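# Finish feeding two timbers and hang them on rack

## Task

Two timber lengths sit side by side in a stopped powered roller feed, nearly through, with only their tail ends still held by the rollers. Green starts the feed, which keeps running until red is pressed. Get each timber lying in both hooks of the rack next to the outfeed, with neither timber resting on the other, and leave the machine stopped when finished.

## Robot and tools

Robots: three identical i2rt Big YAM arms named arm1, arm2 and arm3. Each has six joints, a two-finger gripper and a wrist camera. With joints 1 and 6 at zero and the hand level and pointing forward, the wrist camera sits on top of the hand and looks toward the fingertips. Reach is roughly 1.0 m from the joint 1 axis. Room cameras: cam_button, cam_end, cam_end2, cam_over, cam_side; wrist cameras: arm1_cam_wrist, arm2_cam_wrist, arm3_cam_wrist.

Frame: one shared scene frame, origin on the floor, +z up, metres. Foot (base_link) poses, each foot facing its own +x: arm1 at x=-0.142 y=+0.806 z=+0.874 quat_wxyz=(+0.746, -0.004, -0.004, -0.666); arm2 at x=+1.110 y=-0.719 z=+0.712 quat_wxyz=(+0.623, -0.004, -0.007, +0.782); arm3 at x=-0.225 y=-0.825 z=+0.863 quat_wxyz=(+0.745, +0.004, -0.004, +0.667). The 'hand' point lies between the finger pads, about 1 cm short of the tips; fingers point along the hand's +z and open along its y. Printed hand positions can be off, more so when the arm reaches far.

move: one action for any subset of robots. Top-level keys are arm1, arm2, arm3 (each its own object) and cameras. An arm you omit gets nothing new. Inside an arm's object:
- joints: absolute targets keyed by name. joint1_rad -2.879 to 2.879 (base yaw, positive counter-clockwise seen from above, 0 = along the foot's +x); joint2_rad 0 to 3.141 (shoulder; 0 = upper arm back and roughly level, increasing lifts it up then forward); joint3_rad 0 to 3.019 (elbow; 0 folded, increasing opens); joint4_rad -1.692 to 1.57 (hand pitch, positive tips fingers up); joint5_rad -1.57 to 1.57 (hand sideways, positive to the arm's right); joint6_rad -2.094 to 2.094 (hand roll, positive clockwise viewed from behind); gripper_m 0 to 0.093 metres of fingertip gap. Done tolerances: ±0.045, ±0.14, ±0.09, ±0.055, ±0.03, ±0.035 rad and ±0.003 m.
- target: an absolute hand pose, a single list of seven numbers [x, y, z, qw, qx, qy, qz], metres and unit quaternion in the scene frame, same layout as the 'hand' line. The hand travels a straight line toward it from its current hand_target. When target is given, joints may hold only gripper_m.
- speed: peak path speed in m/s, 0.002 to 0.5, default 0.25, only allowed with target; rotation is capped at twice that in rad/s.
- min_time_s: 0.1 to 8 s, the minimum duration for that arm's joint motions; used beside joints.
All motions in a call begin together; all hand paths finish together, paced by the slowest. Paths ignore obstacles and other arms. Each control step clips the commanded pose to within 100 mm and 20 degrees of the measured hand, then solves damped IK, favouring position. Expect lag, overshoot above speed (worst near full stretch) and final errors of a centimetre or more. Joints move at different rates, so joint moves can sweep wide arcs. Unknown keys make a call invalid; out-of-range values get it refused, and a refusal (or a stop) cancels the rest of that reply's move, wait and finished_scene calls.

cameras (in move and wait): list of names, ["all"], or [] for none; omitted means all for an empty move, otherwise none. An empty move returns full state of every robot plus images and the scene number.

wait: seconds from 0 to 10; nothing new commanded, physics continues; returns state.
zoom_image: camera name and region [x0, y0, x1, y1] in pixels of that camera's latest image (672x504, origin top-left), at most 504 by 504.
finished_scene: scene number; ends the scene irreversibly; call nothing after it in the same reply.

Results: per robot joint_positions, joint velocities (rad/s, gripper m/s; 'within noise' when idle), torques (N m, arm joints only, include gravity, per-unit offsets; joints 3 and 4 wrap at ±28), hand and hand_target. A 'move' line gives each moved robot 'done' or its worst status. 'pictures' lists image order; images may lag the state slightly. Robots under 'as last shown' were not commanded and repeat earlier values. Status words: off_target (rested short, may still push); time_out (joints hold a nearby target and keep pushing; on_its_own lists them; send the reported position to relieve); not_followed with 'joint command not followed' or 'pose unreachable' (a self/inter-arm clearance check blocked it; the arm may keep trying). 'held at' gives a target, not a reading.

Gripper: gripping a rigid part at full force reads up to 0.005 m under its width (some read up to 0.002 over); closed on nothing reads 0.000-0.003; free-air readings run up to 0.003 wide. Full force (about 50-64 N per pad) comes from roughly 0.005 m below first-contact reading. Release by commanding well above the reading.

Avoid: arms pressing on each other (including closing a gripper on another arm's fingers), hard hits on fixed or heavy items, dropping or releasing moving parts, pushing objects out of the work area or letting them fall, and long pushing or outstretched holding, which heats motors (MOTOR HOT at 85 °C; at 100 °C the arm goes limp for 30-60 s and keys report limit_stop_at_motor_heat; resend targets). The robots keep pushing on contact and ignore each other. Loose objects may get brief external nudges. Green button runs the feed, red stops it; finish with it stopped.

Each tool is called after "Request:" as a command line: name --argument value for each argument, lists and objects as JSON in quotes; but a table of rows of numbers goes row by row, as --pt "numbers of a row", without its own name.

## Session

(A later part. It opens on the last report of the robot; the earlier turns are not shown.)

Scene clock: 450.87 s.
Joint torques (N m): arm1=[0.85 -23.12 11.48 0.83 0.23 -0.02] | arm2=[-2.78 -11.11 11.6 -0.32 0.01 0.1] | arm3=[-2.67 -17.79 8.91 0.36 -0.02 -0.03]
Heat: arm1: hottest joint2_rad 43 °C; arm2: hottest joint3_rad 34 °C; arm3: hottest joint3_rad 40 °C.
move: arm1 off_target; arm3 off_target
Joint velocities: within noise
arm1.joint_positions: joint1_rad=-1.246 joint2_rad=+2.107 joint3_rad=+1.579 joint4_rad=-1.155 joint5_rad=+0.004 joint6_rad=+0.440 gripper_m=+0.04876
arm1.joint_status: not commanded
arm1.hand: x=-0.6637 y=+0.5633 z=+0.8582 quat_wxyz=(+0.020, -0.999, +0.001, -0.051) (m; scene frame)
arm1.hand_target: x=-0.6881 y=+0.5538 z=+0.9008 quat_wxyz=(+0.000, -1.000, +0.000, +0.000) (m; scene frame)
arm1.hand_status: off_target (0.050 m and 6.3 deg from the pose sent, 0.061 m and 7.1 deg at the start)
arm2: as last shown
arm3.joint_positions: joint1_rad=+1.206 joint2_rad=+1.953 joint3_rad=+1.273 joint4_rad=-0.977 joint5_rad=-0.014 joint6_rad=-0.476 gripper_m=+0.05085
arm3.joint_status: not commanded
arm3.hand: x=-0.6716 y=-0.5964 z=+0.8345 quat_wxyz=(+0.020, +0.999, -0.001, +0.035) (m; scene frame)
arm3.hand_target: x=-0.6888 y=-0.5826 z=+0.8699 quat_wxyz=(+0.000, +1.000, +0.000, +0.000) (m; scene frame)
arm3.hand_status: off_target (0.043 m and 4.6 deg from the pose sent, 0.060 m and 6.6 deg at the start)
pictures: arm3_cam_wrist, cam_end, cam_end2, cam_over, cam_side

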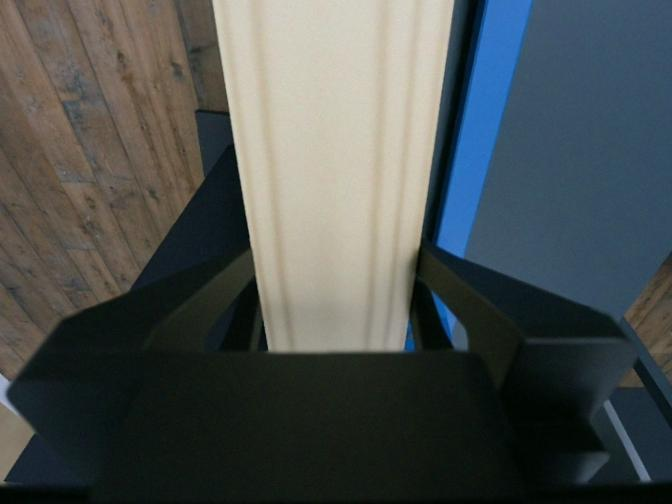

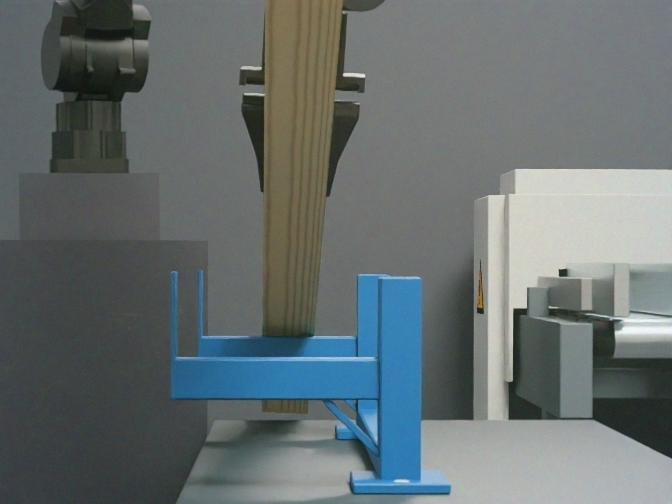

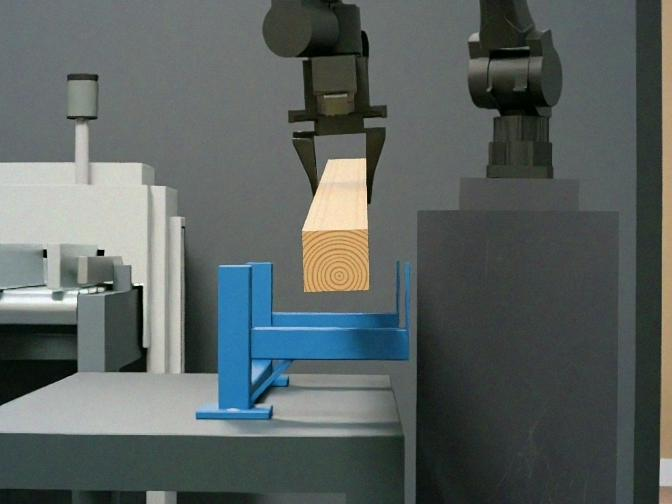

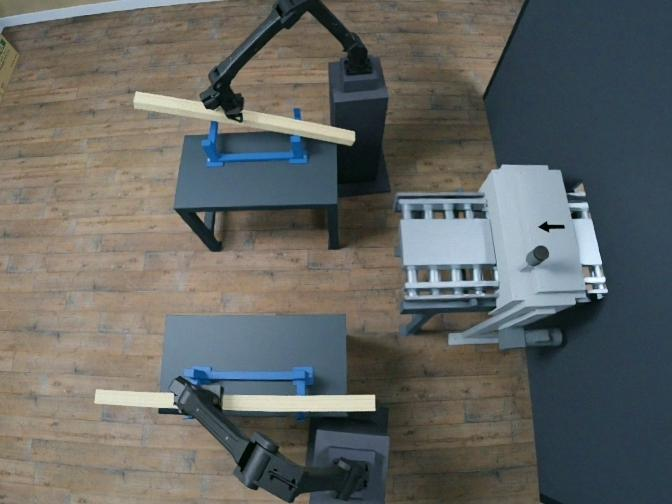

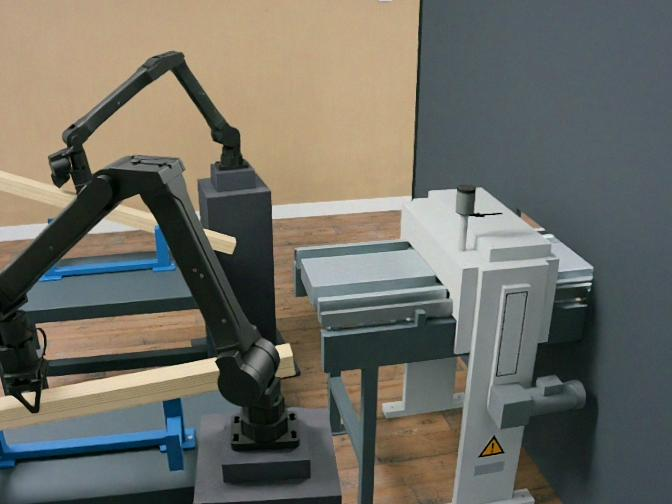

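Request:
move --arm1 '{"target":[-0.69,0.555,0.80,0,1,0,0],"speed":0.1}' --arm3 '{"target":[-0.69,-0.587,0.80,0,1,0,0],"speed":0.1}' --cameras '["cam_over","cam_side","cam_end","cam_end2","arm3_cam_wrist"]'

Scene clock: 463.37 s.
Joint torques (N m): arm1=[0.32 -21.95 9.4 0.64 0.22 -0.01] | arm2=[-2.78 -11.11 11.6 -0.32 0.01 0.1] | arm3=[-1.85 -17.61 7.56 0.49 -0.03 0.05]
Heat: arm1: hottest joint2_rad 43 °C; arm2: hottest joint3_rad 35 °C; arm3: hottest joint3_rad 39 °C.
move: arm1 off_target; arm3 off_target
Joint velocities: within noise
arm1.joint_positions: joint1_rad=-1.246 joint2_rad=+2.230 joint3_rad=+1.526 joint4_rad=-0.949 joint5_rad=+0.005 joint6_rad=+0.429 gripper_m=+0.04875
arm1.joint_status: not commanded
arm1.hand: x=-0.6661 y=+0.5612 z=+0.7700 quat_wxyz=(+0.014, -0.999, -0.005, -0.036) (m; scene frame)
arm1.hand_target: x=-0.6891 y=+0.5554 z=+0.8005 quat_wxyz=(+0.000, -1.000, +0.000, +0.000) (m; scene frame)
arm1.hand_status: off_target (0.039 m and 4.5 deg from the pose sent, 0.064 m and 6.3 deg at the start)
arm2: as last shown
arm3.joint_positions: joint1_rad=+1.206 joint2_rad=+2.056 joint3_rad=+1.230 joint4_rad=-0.820 joint5_rad=-0.013 joint6_rad=-0.476 gripper_m=+0.05085
arm3.joint_status: not commanded
arm3.hand: x=-0.6691 y=-0.5968 z=+0.7709 quat_wxyz=(+0.017, +0.999, +0.000, +0.030) (m; scene frame)
arm3.hand_target: x=-0.6892 y=-0.5874 z=+0.8001 quat_wxyz=(+0.000, +1.000, +0.000, +0.000) (m; scene frame)
arm3.hand_status: off_target (0.037 m and 4.0 deg from the pose sent, 0.040 m and 4.6 deg at the start)
pictures: arm3_cam_wrist, cam_end, cam_end2, cam_over, cam_side

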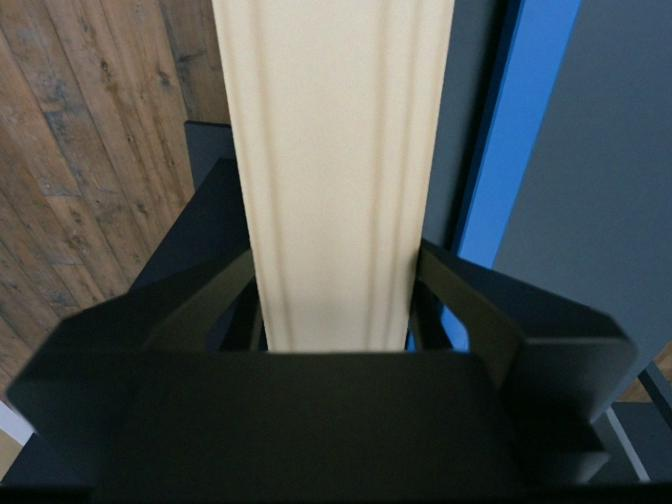

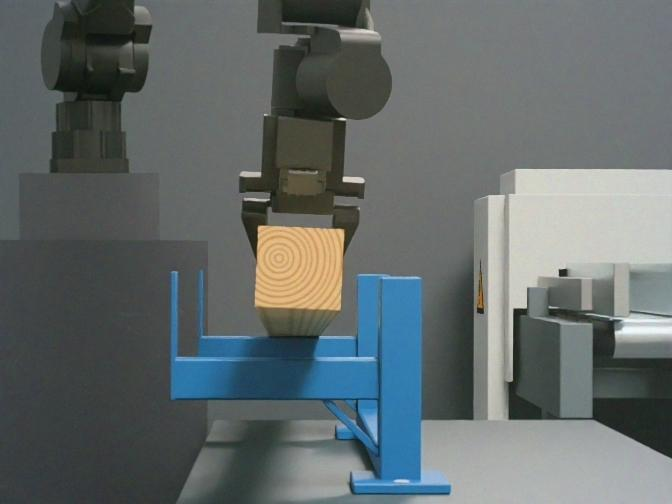

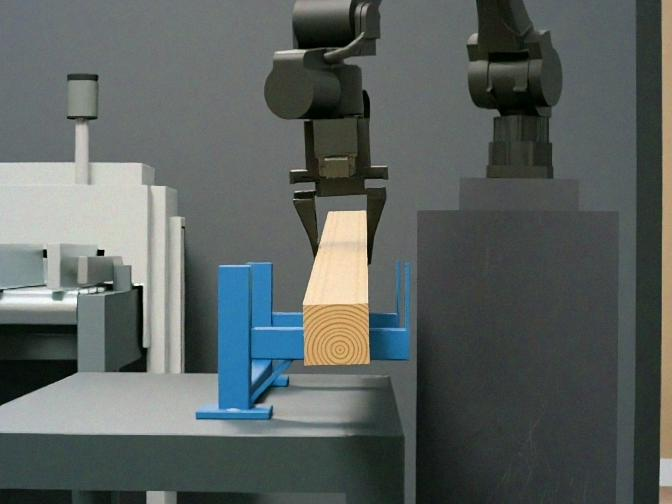

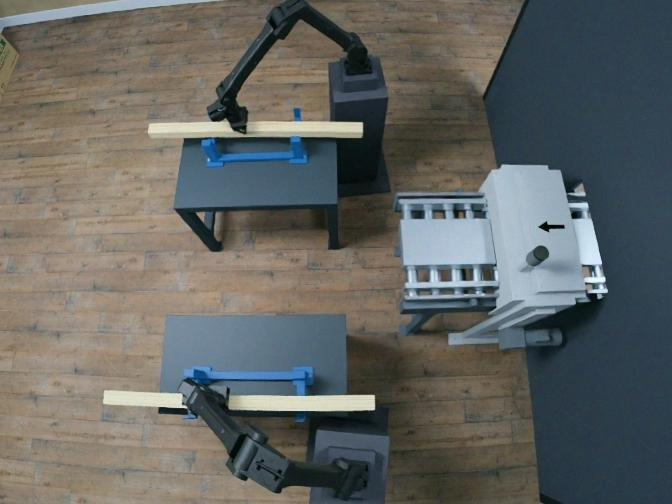

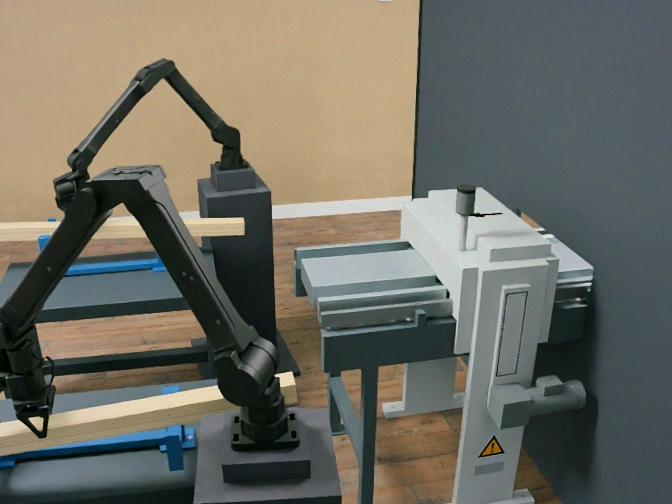

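Request:
move --arm1 '{"target":[-0.69,0.555,0.755,0,1,0,0],"speed":0.08}' --arm3 '{"target":[-0.69,-0.587,0.735,0,1,0,0],"speed":0.08}' --cameras '["cam_side","cam_end","cam_end2"]'

Scene clock: 468.57 s.
Joint torques (N m): arm1=[0.21 -18.84 9.22 1.99 0.18 0.09] | arm2=[-2.78 -11.05 11.62 -0.32 0.01 0.1] | arm3=[-1.73 -13.57 6.87 1.63 -0.05 0.08]
Heat: arm1: hottest joint2_rad 43 °C; arm2: hottest joint3_rad 36 °C; arm3: hottest joint3_rad 39 °C.
move: arm1 off_target; arm3 off_target
Joint velocities: within noise
arm1.joint_positions: joint1_rad=-1.248 joint2_rad=+2.256 joint3_rad=+1.522 joint4_rad=-0.900 joint5_rad=+0.006 joint6_rad=+0.422 gripper_m=+0.04875
arm1.joint_status: not commanded
arm1.hand: x=-0.6697 y=+0.5604 z=+0.7532 quat_wxyz=(+0.010, -1.000, -0.007, -0.028) (m; scene frame)
arm1.hand_target: x=-0.6894 y=+0.5555 z=+0.7557 quat_wxyz=(+0.000, -1.000, +0.000, +0.000) (m; scene frame)
arm1.hand_status: off_target (0.021 m and 3.5 deg from the pose sent, 0.029 m and 4.5 deg at the start)
arm2: as last shown
arm3.joint_positions: joint1_rad=+1.206 joint2_rad=+2.122 joint3_rad=+1.227 joint4_rad=-0.719 joint5_rad=-0.014 joint6_rad=-0.476 gripper_m=+0.05082
arm3.joint_status: not commanded
arm3.hand: x=-0.6757 y=-0.5933 z=+0.7370 quat_wxyz=(+0.010, +1.000, +0.000, +0.016) (m; scene frame)
arm3.hand_target: x=-0.6897 y=-0.5871 z=+0.7355 quat_wxyz=(+0.000, +1.000, +0.000, +0.000) (m; scene frame)
arm3.hand_status: off_target (0.016 m and 2.2 deg from the pose sent, 0.043 m and 4.0 deg at the start)
pictures: cam_end, cam_end2, cam_side

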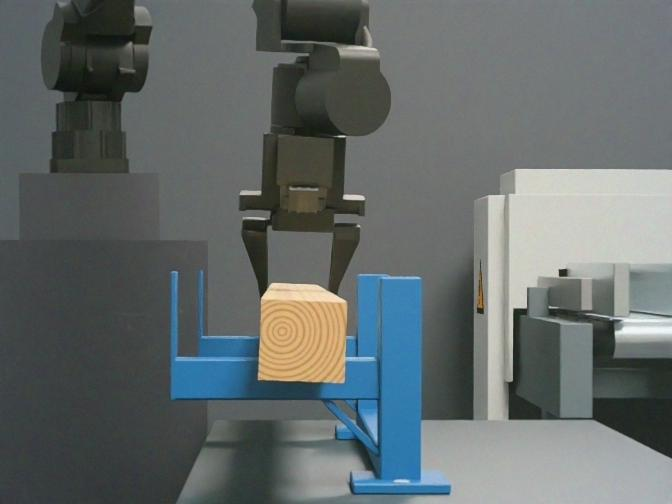

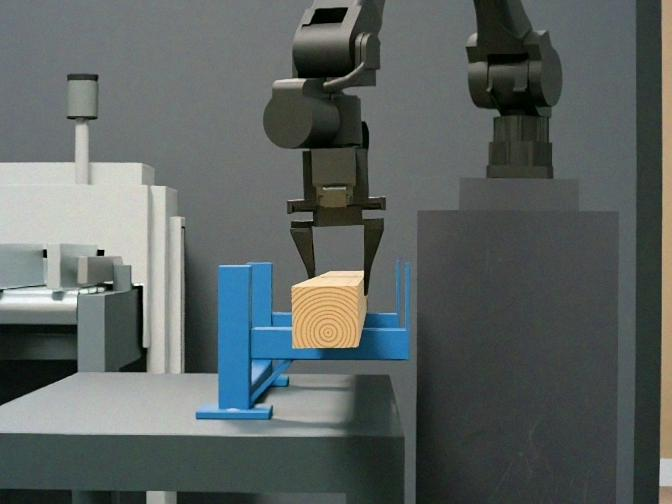

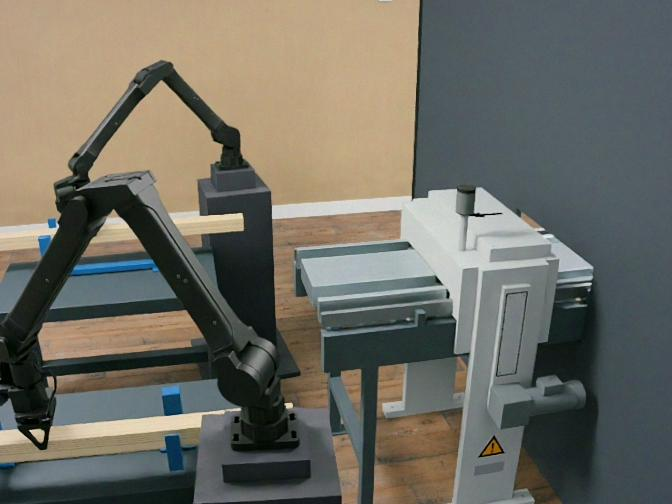

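Request:
move --arm1 '{"target":[-0.685,0.556,0.746,0,1,0,0],"speed":0.05}' --arm3 '{"target":[-0.685,-0.588,0.724,0,1,0,0],"speed":0.05}'

Request:
move --arm1 '{"joints":{"gripper_m":0.075}}' --arm3 '{"joints":{"gripper_m":0.075}}' --cameras '["cam_end","cam_end2","cam_over","arm1_cam_wrist","arm3_cam_wrist"]'

Scene clock: 484.80 s.
Joint torques (N m): arm1=[0.38 -18.32 8.27 2.62 0.18 0.11] | arm2=[-2.78 -11.11 11.6 -0.32 0.01 0.1] | arm3=[-1.9 -12.57 6.04 2.41 -0.06 0.04]
Heat: arm1: hottest joint2_rad 39 °C; arm2: hottest joint3_rad 37 °C; arm3: hottest joint3_rad 37 °C.
move: arm1 off_target; arm3 off_target
Joint velocities: within noise
arm1.joint_positions: joint1_rad=-1.248 joint2_rad=+2.255 joint3_rad=+1.514 joint4_rad=-0.889 joint5_rad=+0.006 joint6_rad=+0.422 gripper_m=+0.04875
arm1.joint_status: not commanded
arm1.hand: x=-0.6690 y=+0.5607 z=+0.7517 quat_wxyz=(+0.009, -1.000, -0.007, -0.026) (m; scene frame)
arm1.hand_target: x=-0.6846 y=+0.5563 z=+0.7468 quat_wxyz=(+0.000, -1.000, +0.000, +0.000) (m; scene frame)
arm1.hand_status: off_target (0.018 m and 3.3 deg from the pose sent, 0.017 m and 3.5 deg at the start)
arm2: as last shown
arm3.joint_positions: joint1_rad=+1.206 joint2_rad=+2.122 joint3_rad=+1.222 joint4_rad=-0.711 joint5_rad=-0.014 joint6_rad=-0.476 gripper_m=+0.05082
arm3.joint_status: not commanded
arm3.hand: x=-0.6752 y=-0.5935 z=+0.7358 quat_wxyz=(+0.009, +1.000, +0.000, +0.015) (m; scene frame)
arm3.hand_target: x=-0.6845 y=-0.5882 z=+0.7247 quat_wxyz=(+0.000, +1.000, +0.000, +0.000) (m; scene frame)
arm3.hand_status: off_target (0.016 m and 2.0 deg from the pose sent, 0.017 m and 2.2 deg at the start)
pictures: none

Scene clock: 485.43 s.
Joint torques (N m): arm1=[0.38 -18.37 8.32 0.68 0.09 0.04] | arm2=[-2.73 -11.11 11.62 -0.32 0.01 0.1] | arm3=[-1.9 -13.04 6.08 1.01 -0.06 0.04]
Heat: arm1: hottest joint2_rad 39 °C; arm2: hottest joint3_rad 37 °C; arm3: hottest joint3_rad 37 °C.
move: arm1 done; arm3 done
Joint velocities: within noise
arm1.joint_positions: joint1_rad=-1.248 joint2_rad=+2.257 joint3_rad=+1.514 joint4_rad=-0.843 joint5_rad=+0.009 joint6_rad=+0.427 gripper_m=+0.07488
arm1.joint_status: all done
arm1.hand: x=-0.6788 y=+0.5567 z=+0.7500 quat_wxyz=(+0.001, -1.000, -0.005, -0.006) (m; scene frame)
arm1.hand_target: x=-0.6845 y=+0.5564 z=+0.7467 quat_wxyz=(+0.000, -1.000, +0.000, +0.000) (m; scene frame)
arm1.hand_status: not commanded
arm2.joint_positions: joint1_rad=-0.053 joint2_rad=+1.410 joint3_rad=+1.103 joint4_rad=-1.324 joint5_rad=-0.015 joint6_rad=-0.196 gripper_m=+0.00051
arm2.joint_status: not commanded
arm2.hand: x=+1.0415 y=-0.3484 z=+0.8653 quat_wxyz=(+0.021, +0.824, -0.566, +0.020) (m; scene frame)
arm2.hand_target: x=+1.0403 y=-0.3312 z=+0.8901 quat_wxyz=(+0.000, +0.824, -0.566, +0.000) (m; scene frame)
arm2.hand_status: not commanded
arm3.joint_positions: joint1_rad=+1.206 joint2_rad=+2.129 joint3_rad=+1.222 joint4_rad=-0.670 joint5_rad=-0.013 joint6_rad=-0.475 gripper_m=+0.07490
arm3.joint_status: all done
arm3.hand: x=-0.6826 y=-0.5896 z=+0.7322 quat_wxyz=(+0.001, +1.000, +0.000, +0.000) (m; scene frame)
arm3.hand_target: x=-0.6846 y=-0.5882 z=+0.7246 quat_wxyz=(+0.000, +1.000, +0.000, +0.000) (m; scene frame)
arm3.hand_status: not commanded
pictures: arm1_cam_wrist, arm3_cam_wrist, cam_end, cam_end2, cam_over

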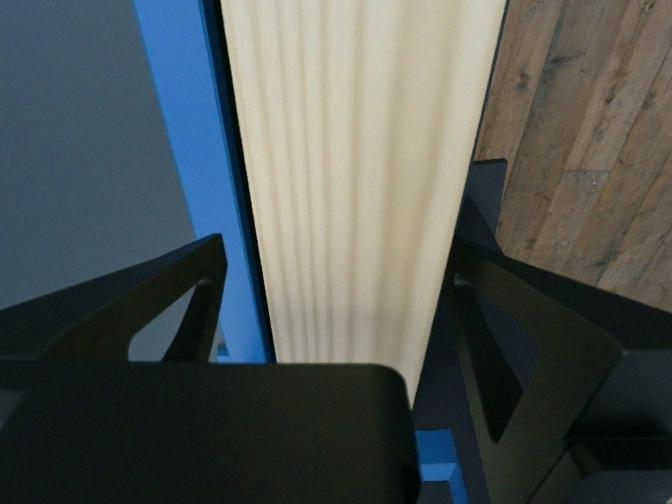

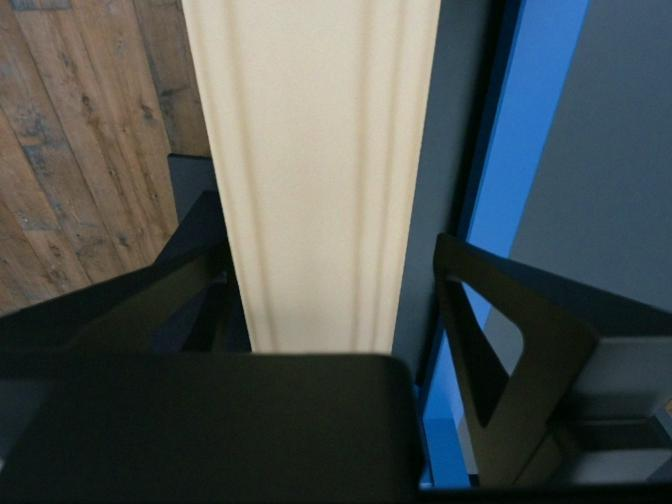

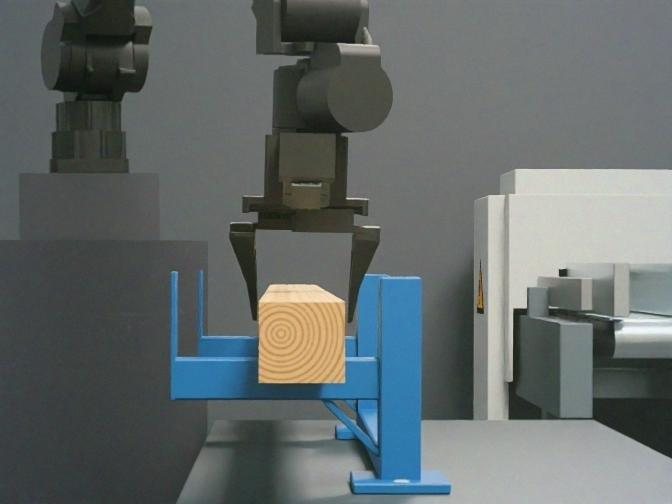

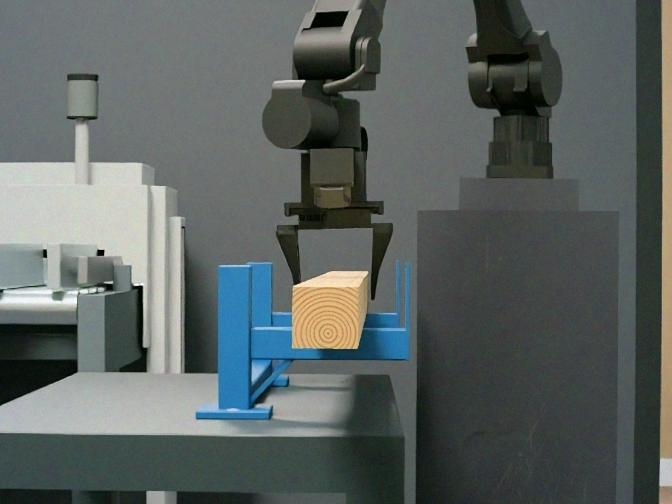

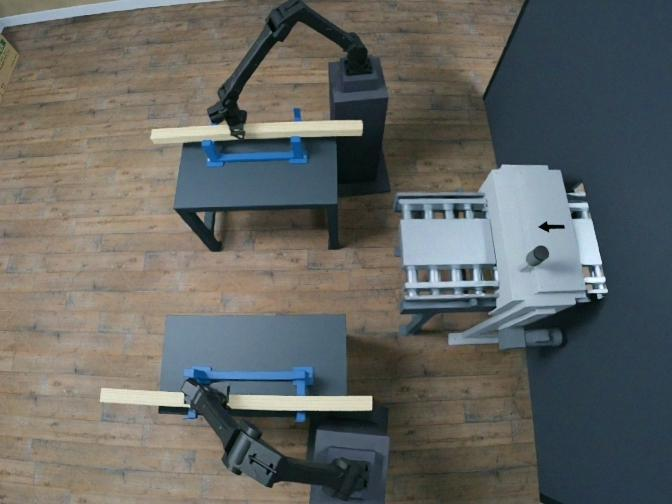

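Request:
move --arm1 '{"target":[-0.684,0.556,0.88,0,1,0,0],"speed":0.12}' --arm3 '{"target":[-0.684,-0.593,0.87,0,1,0,0],"speed":0.12}' --cameras '["cam_end","cam_end2","cam_over","cam_button","cam_side"]'

Scene clock: 493.40 s.
Joint torques (N m): arm1=[0.62 -18.49 12 -0.28 0.08 0.07] | arm2=[-2.78 -11.11 11.6 -0.32 0.01 0.1] | arm3=[-1.55 -13.68 9.62 0.32 -0.06 0.09]
Heat: arm1: hottest joint2_rad 39 °C; arm2: hottest joint3_rad 37 °C; arm3: hottest joint3_rad 37 °C.
move: arm1 off_target; arm3 off_target
Joint velocities: within noise
arm1.joint_positions: joint1_rad=-1.248 joint2_rad=+2.065 joint3_rad=+1.536 joint4_rad=-1.075 joint5_rad=+0.009 joint6_rad=+0.430 gripper_m=+0.07494
arm1.joint_status: not commanded
arm1.hand: x=-0.6708 y=+0.5619 z=+0.8669 quat_wxyz=(+0.005, -1.000, -0.003, -0.014) (m; scene frame)
arm1.hand_target: x=-0.6836 y=+0.5563 z=+0.8802 quat_wxyz=(+0.000, -1.000, +0.000, +0.000) (m; scene frame)
arm1.hand_status: off_target (0.020 m and 1.7 deg from the pose sent, 0.130 m and 0.9 deg at the start)
arm2: as last shown
arm3.joint_positions: joint1_rad=+1.206 joint2_rad=+1.884 joint3_rad=+1.233 joint4_rad=-0.960 joint5_rad=-0.013 joint6_rad=-0.475 gripper_m=+0.07496
arm3.joint_status: not commanded
arm3.hand: x=-0.6678 y=-0.5988 z=+0.8560 quat_wxyz=(+0.009, +1.000, +0.000, +0.015) (m; scene frame)
arm3.hand_target: x=-0.6835 y=-0.5932 z=+0.8702 quat_wxyz=(+0.000, +1.000, +0.000, +0.000) (m; scene frame)
arm3.hand_status: off_target (0.022 m and 2.0 deg from the pose sent, 0.138 m and 0.1 deg at the start)
pictures: cam_button, cam_end, cam_end2, cam_over, cam_side

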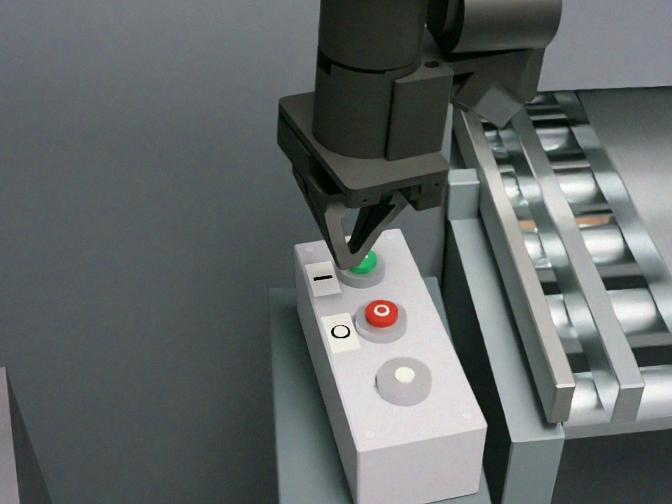

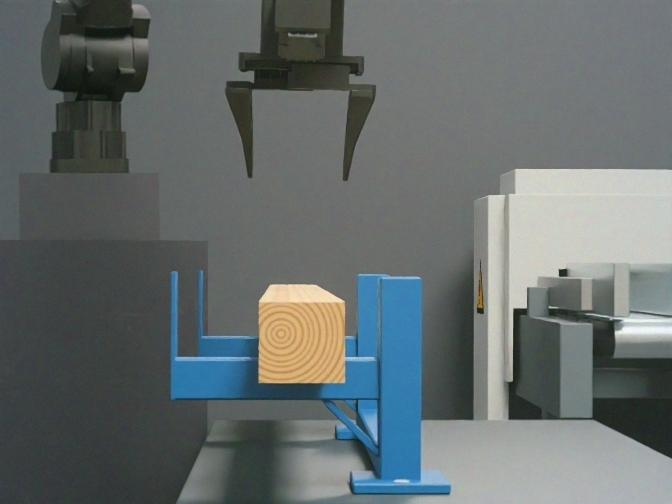

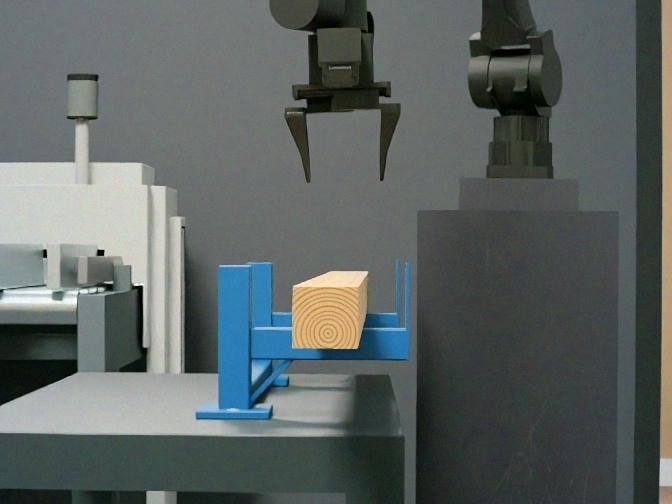

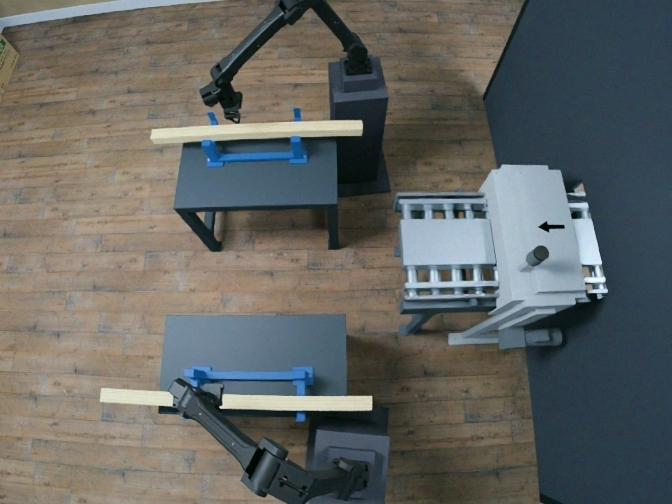

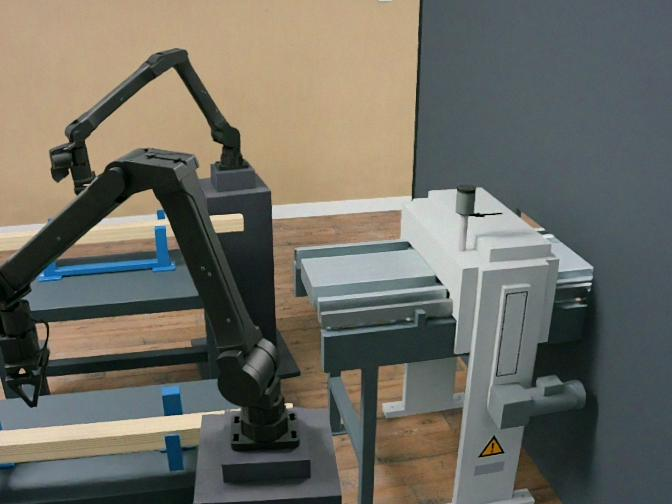

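Both timbers are in the hooks of their racks, and the machine is stopped.

Request:
finished_scene --scene 2

The scene is finished: the task was done.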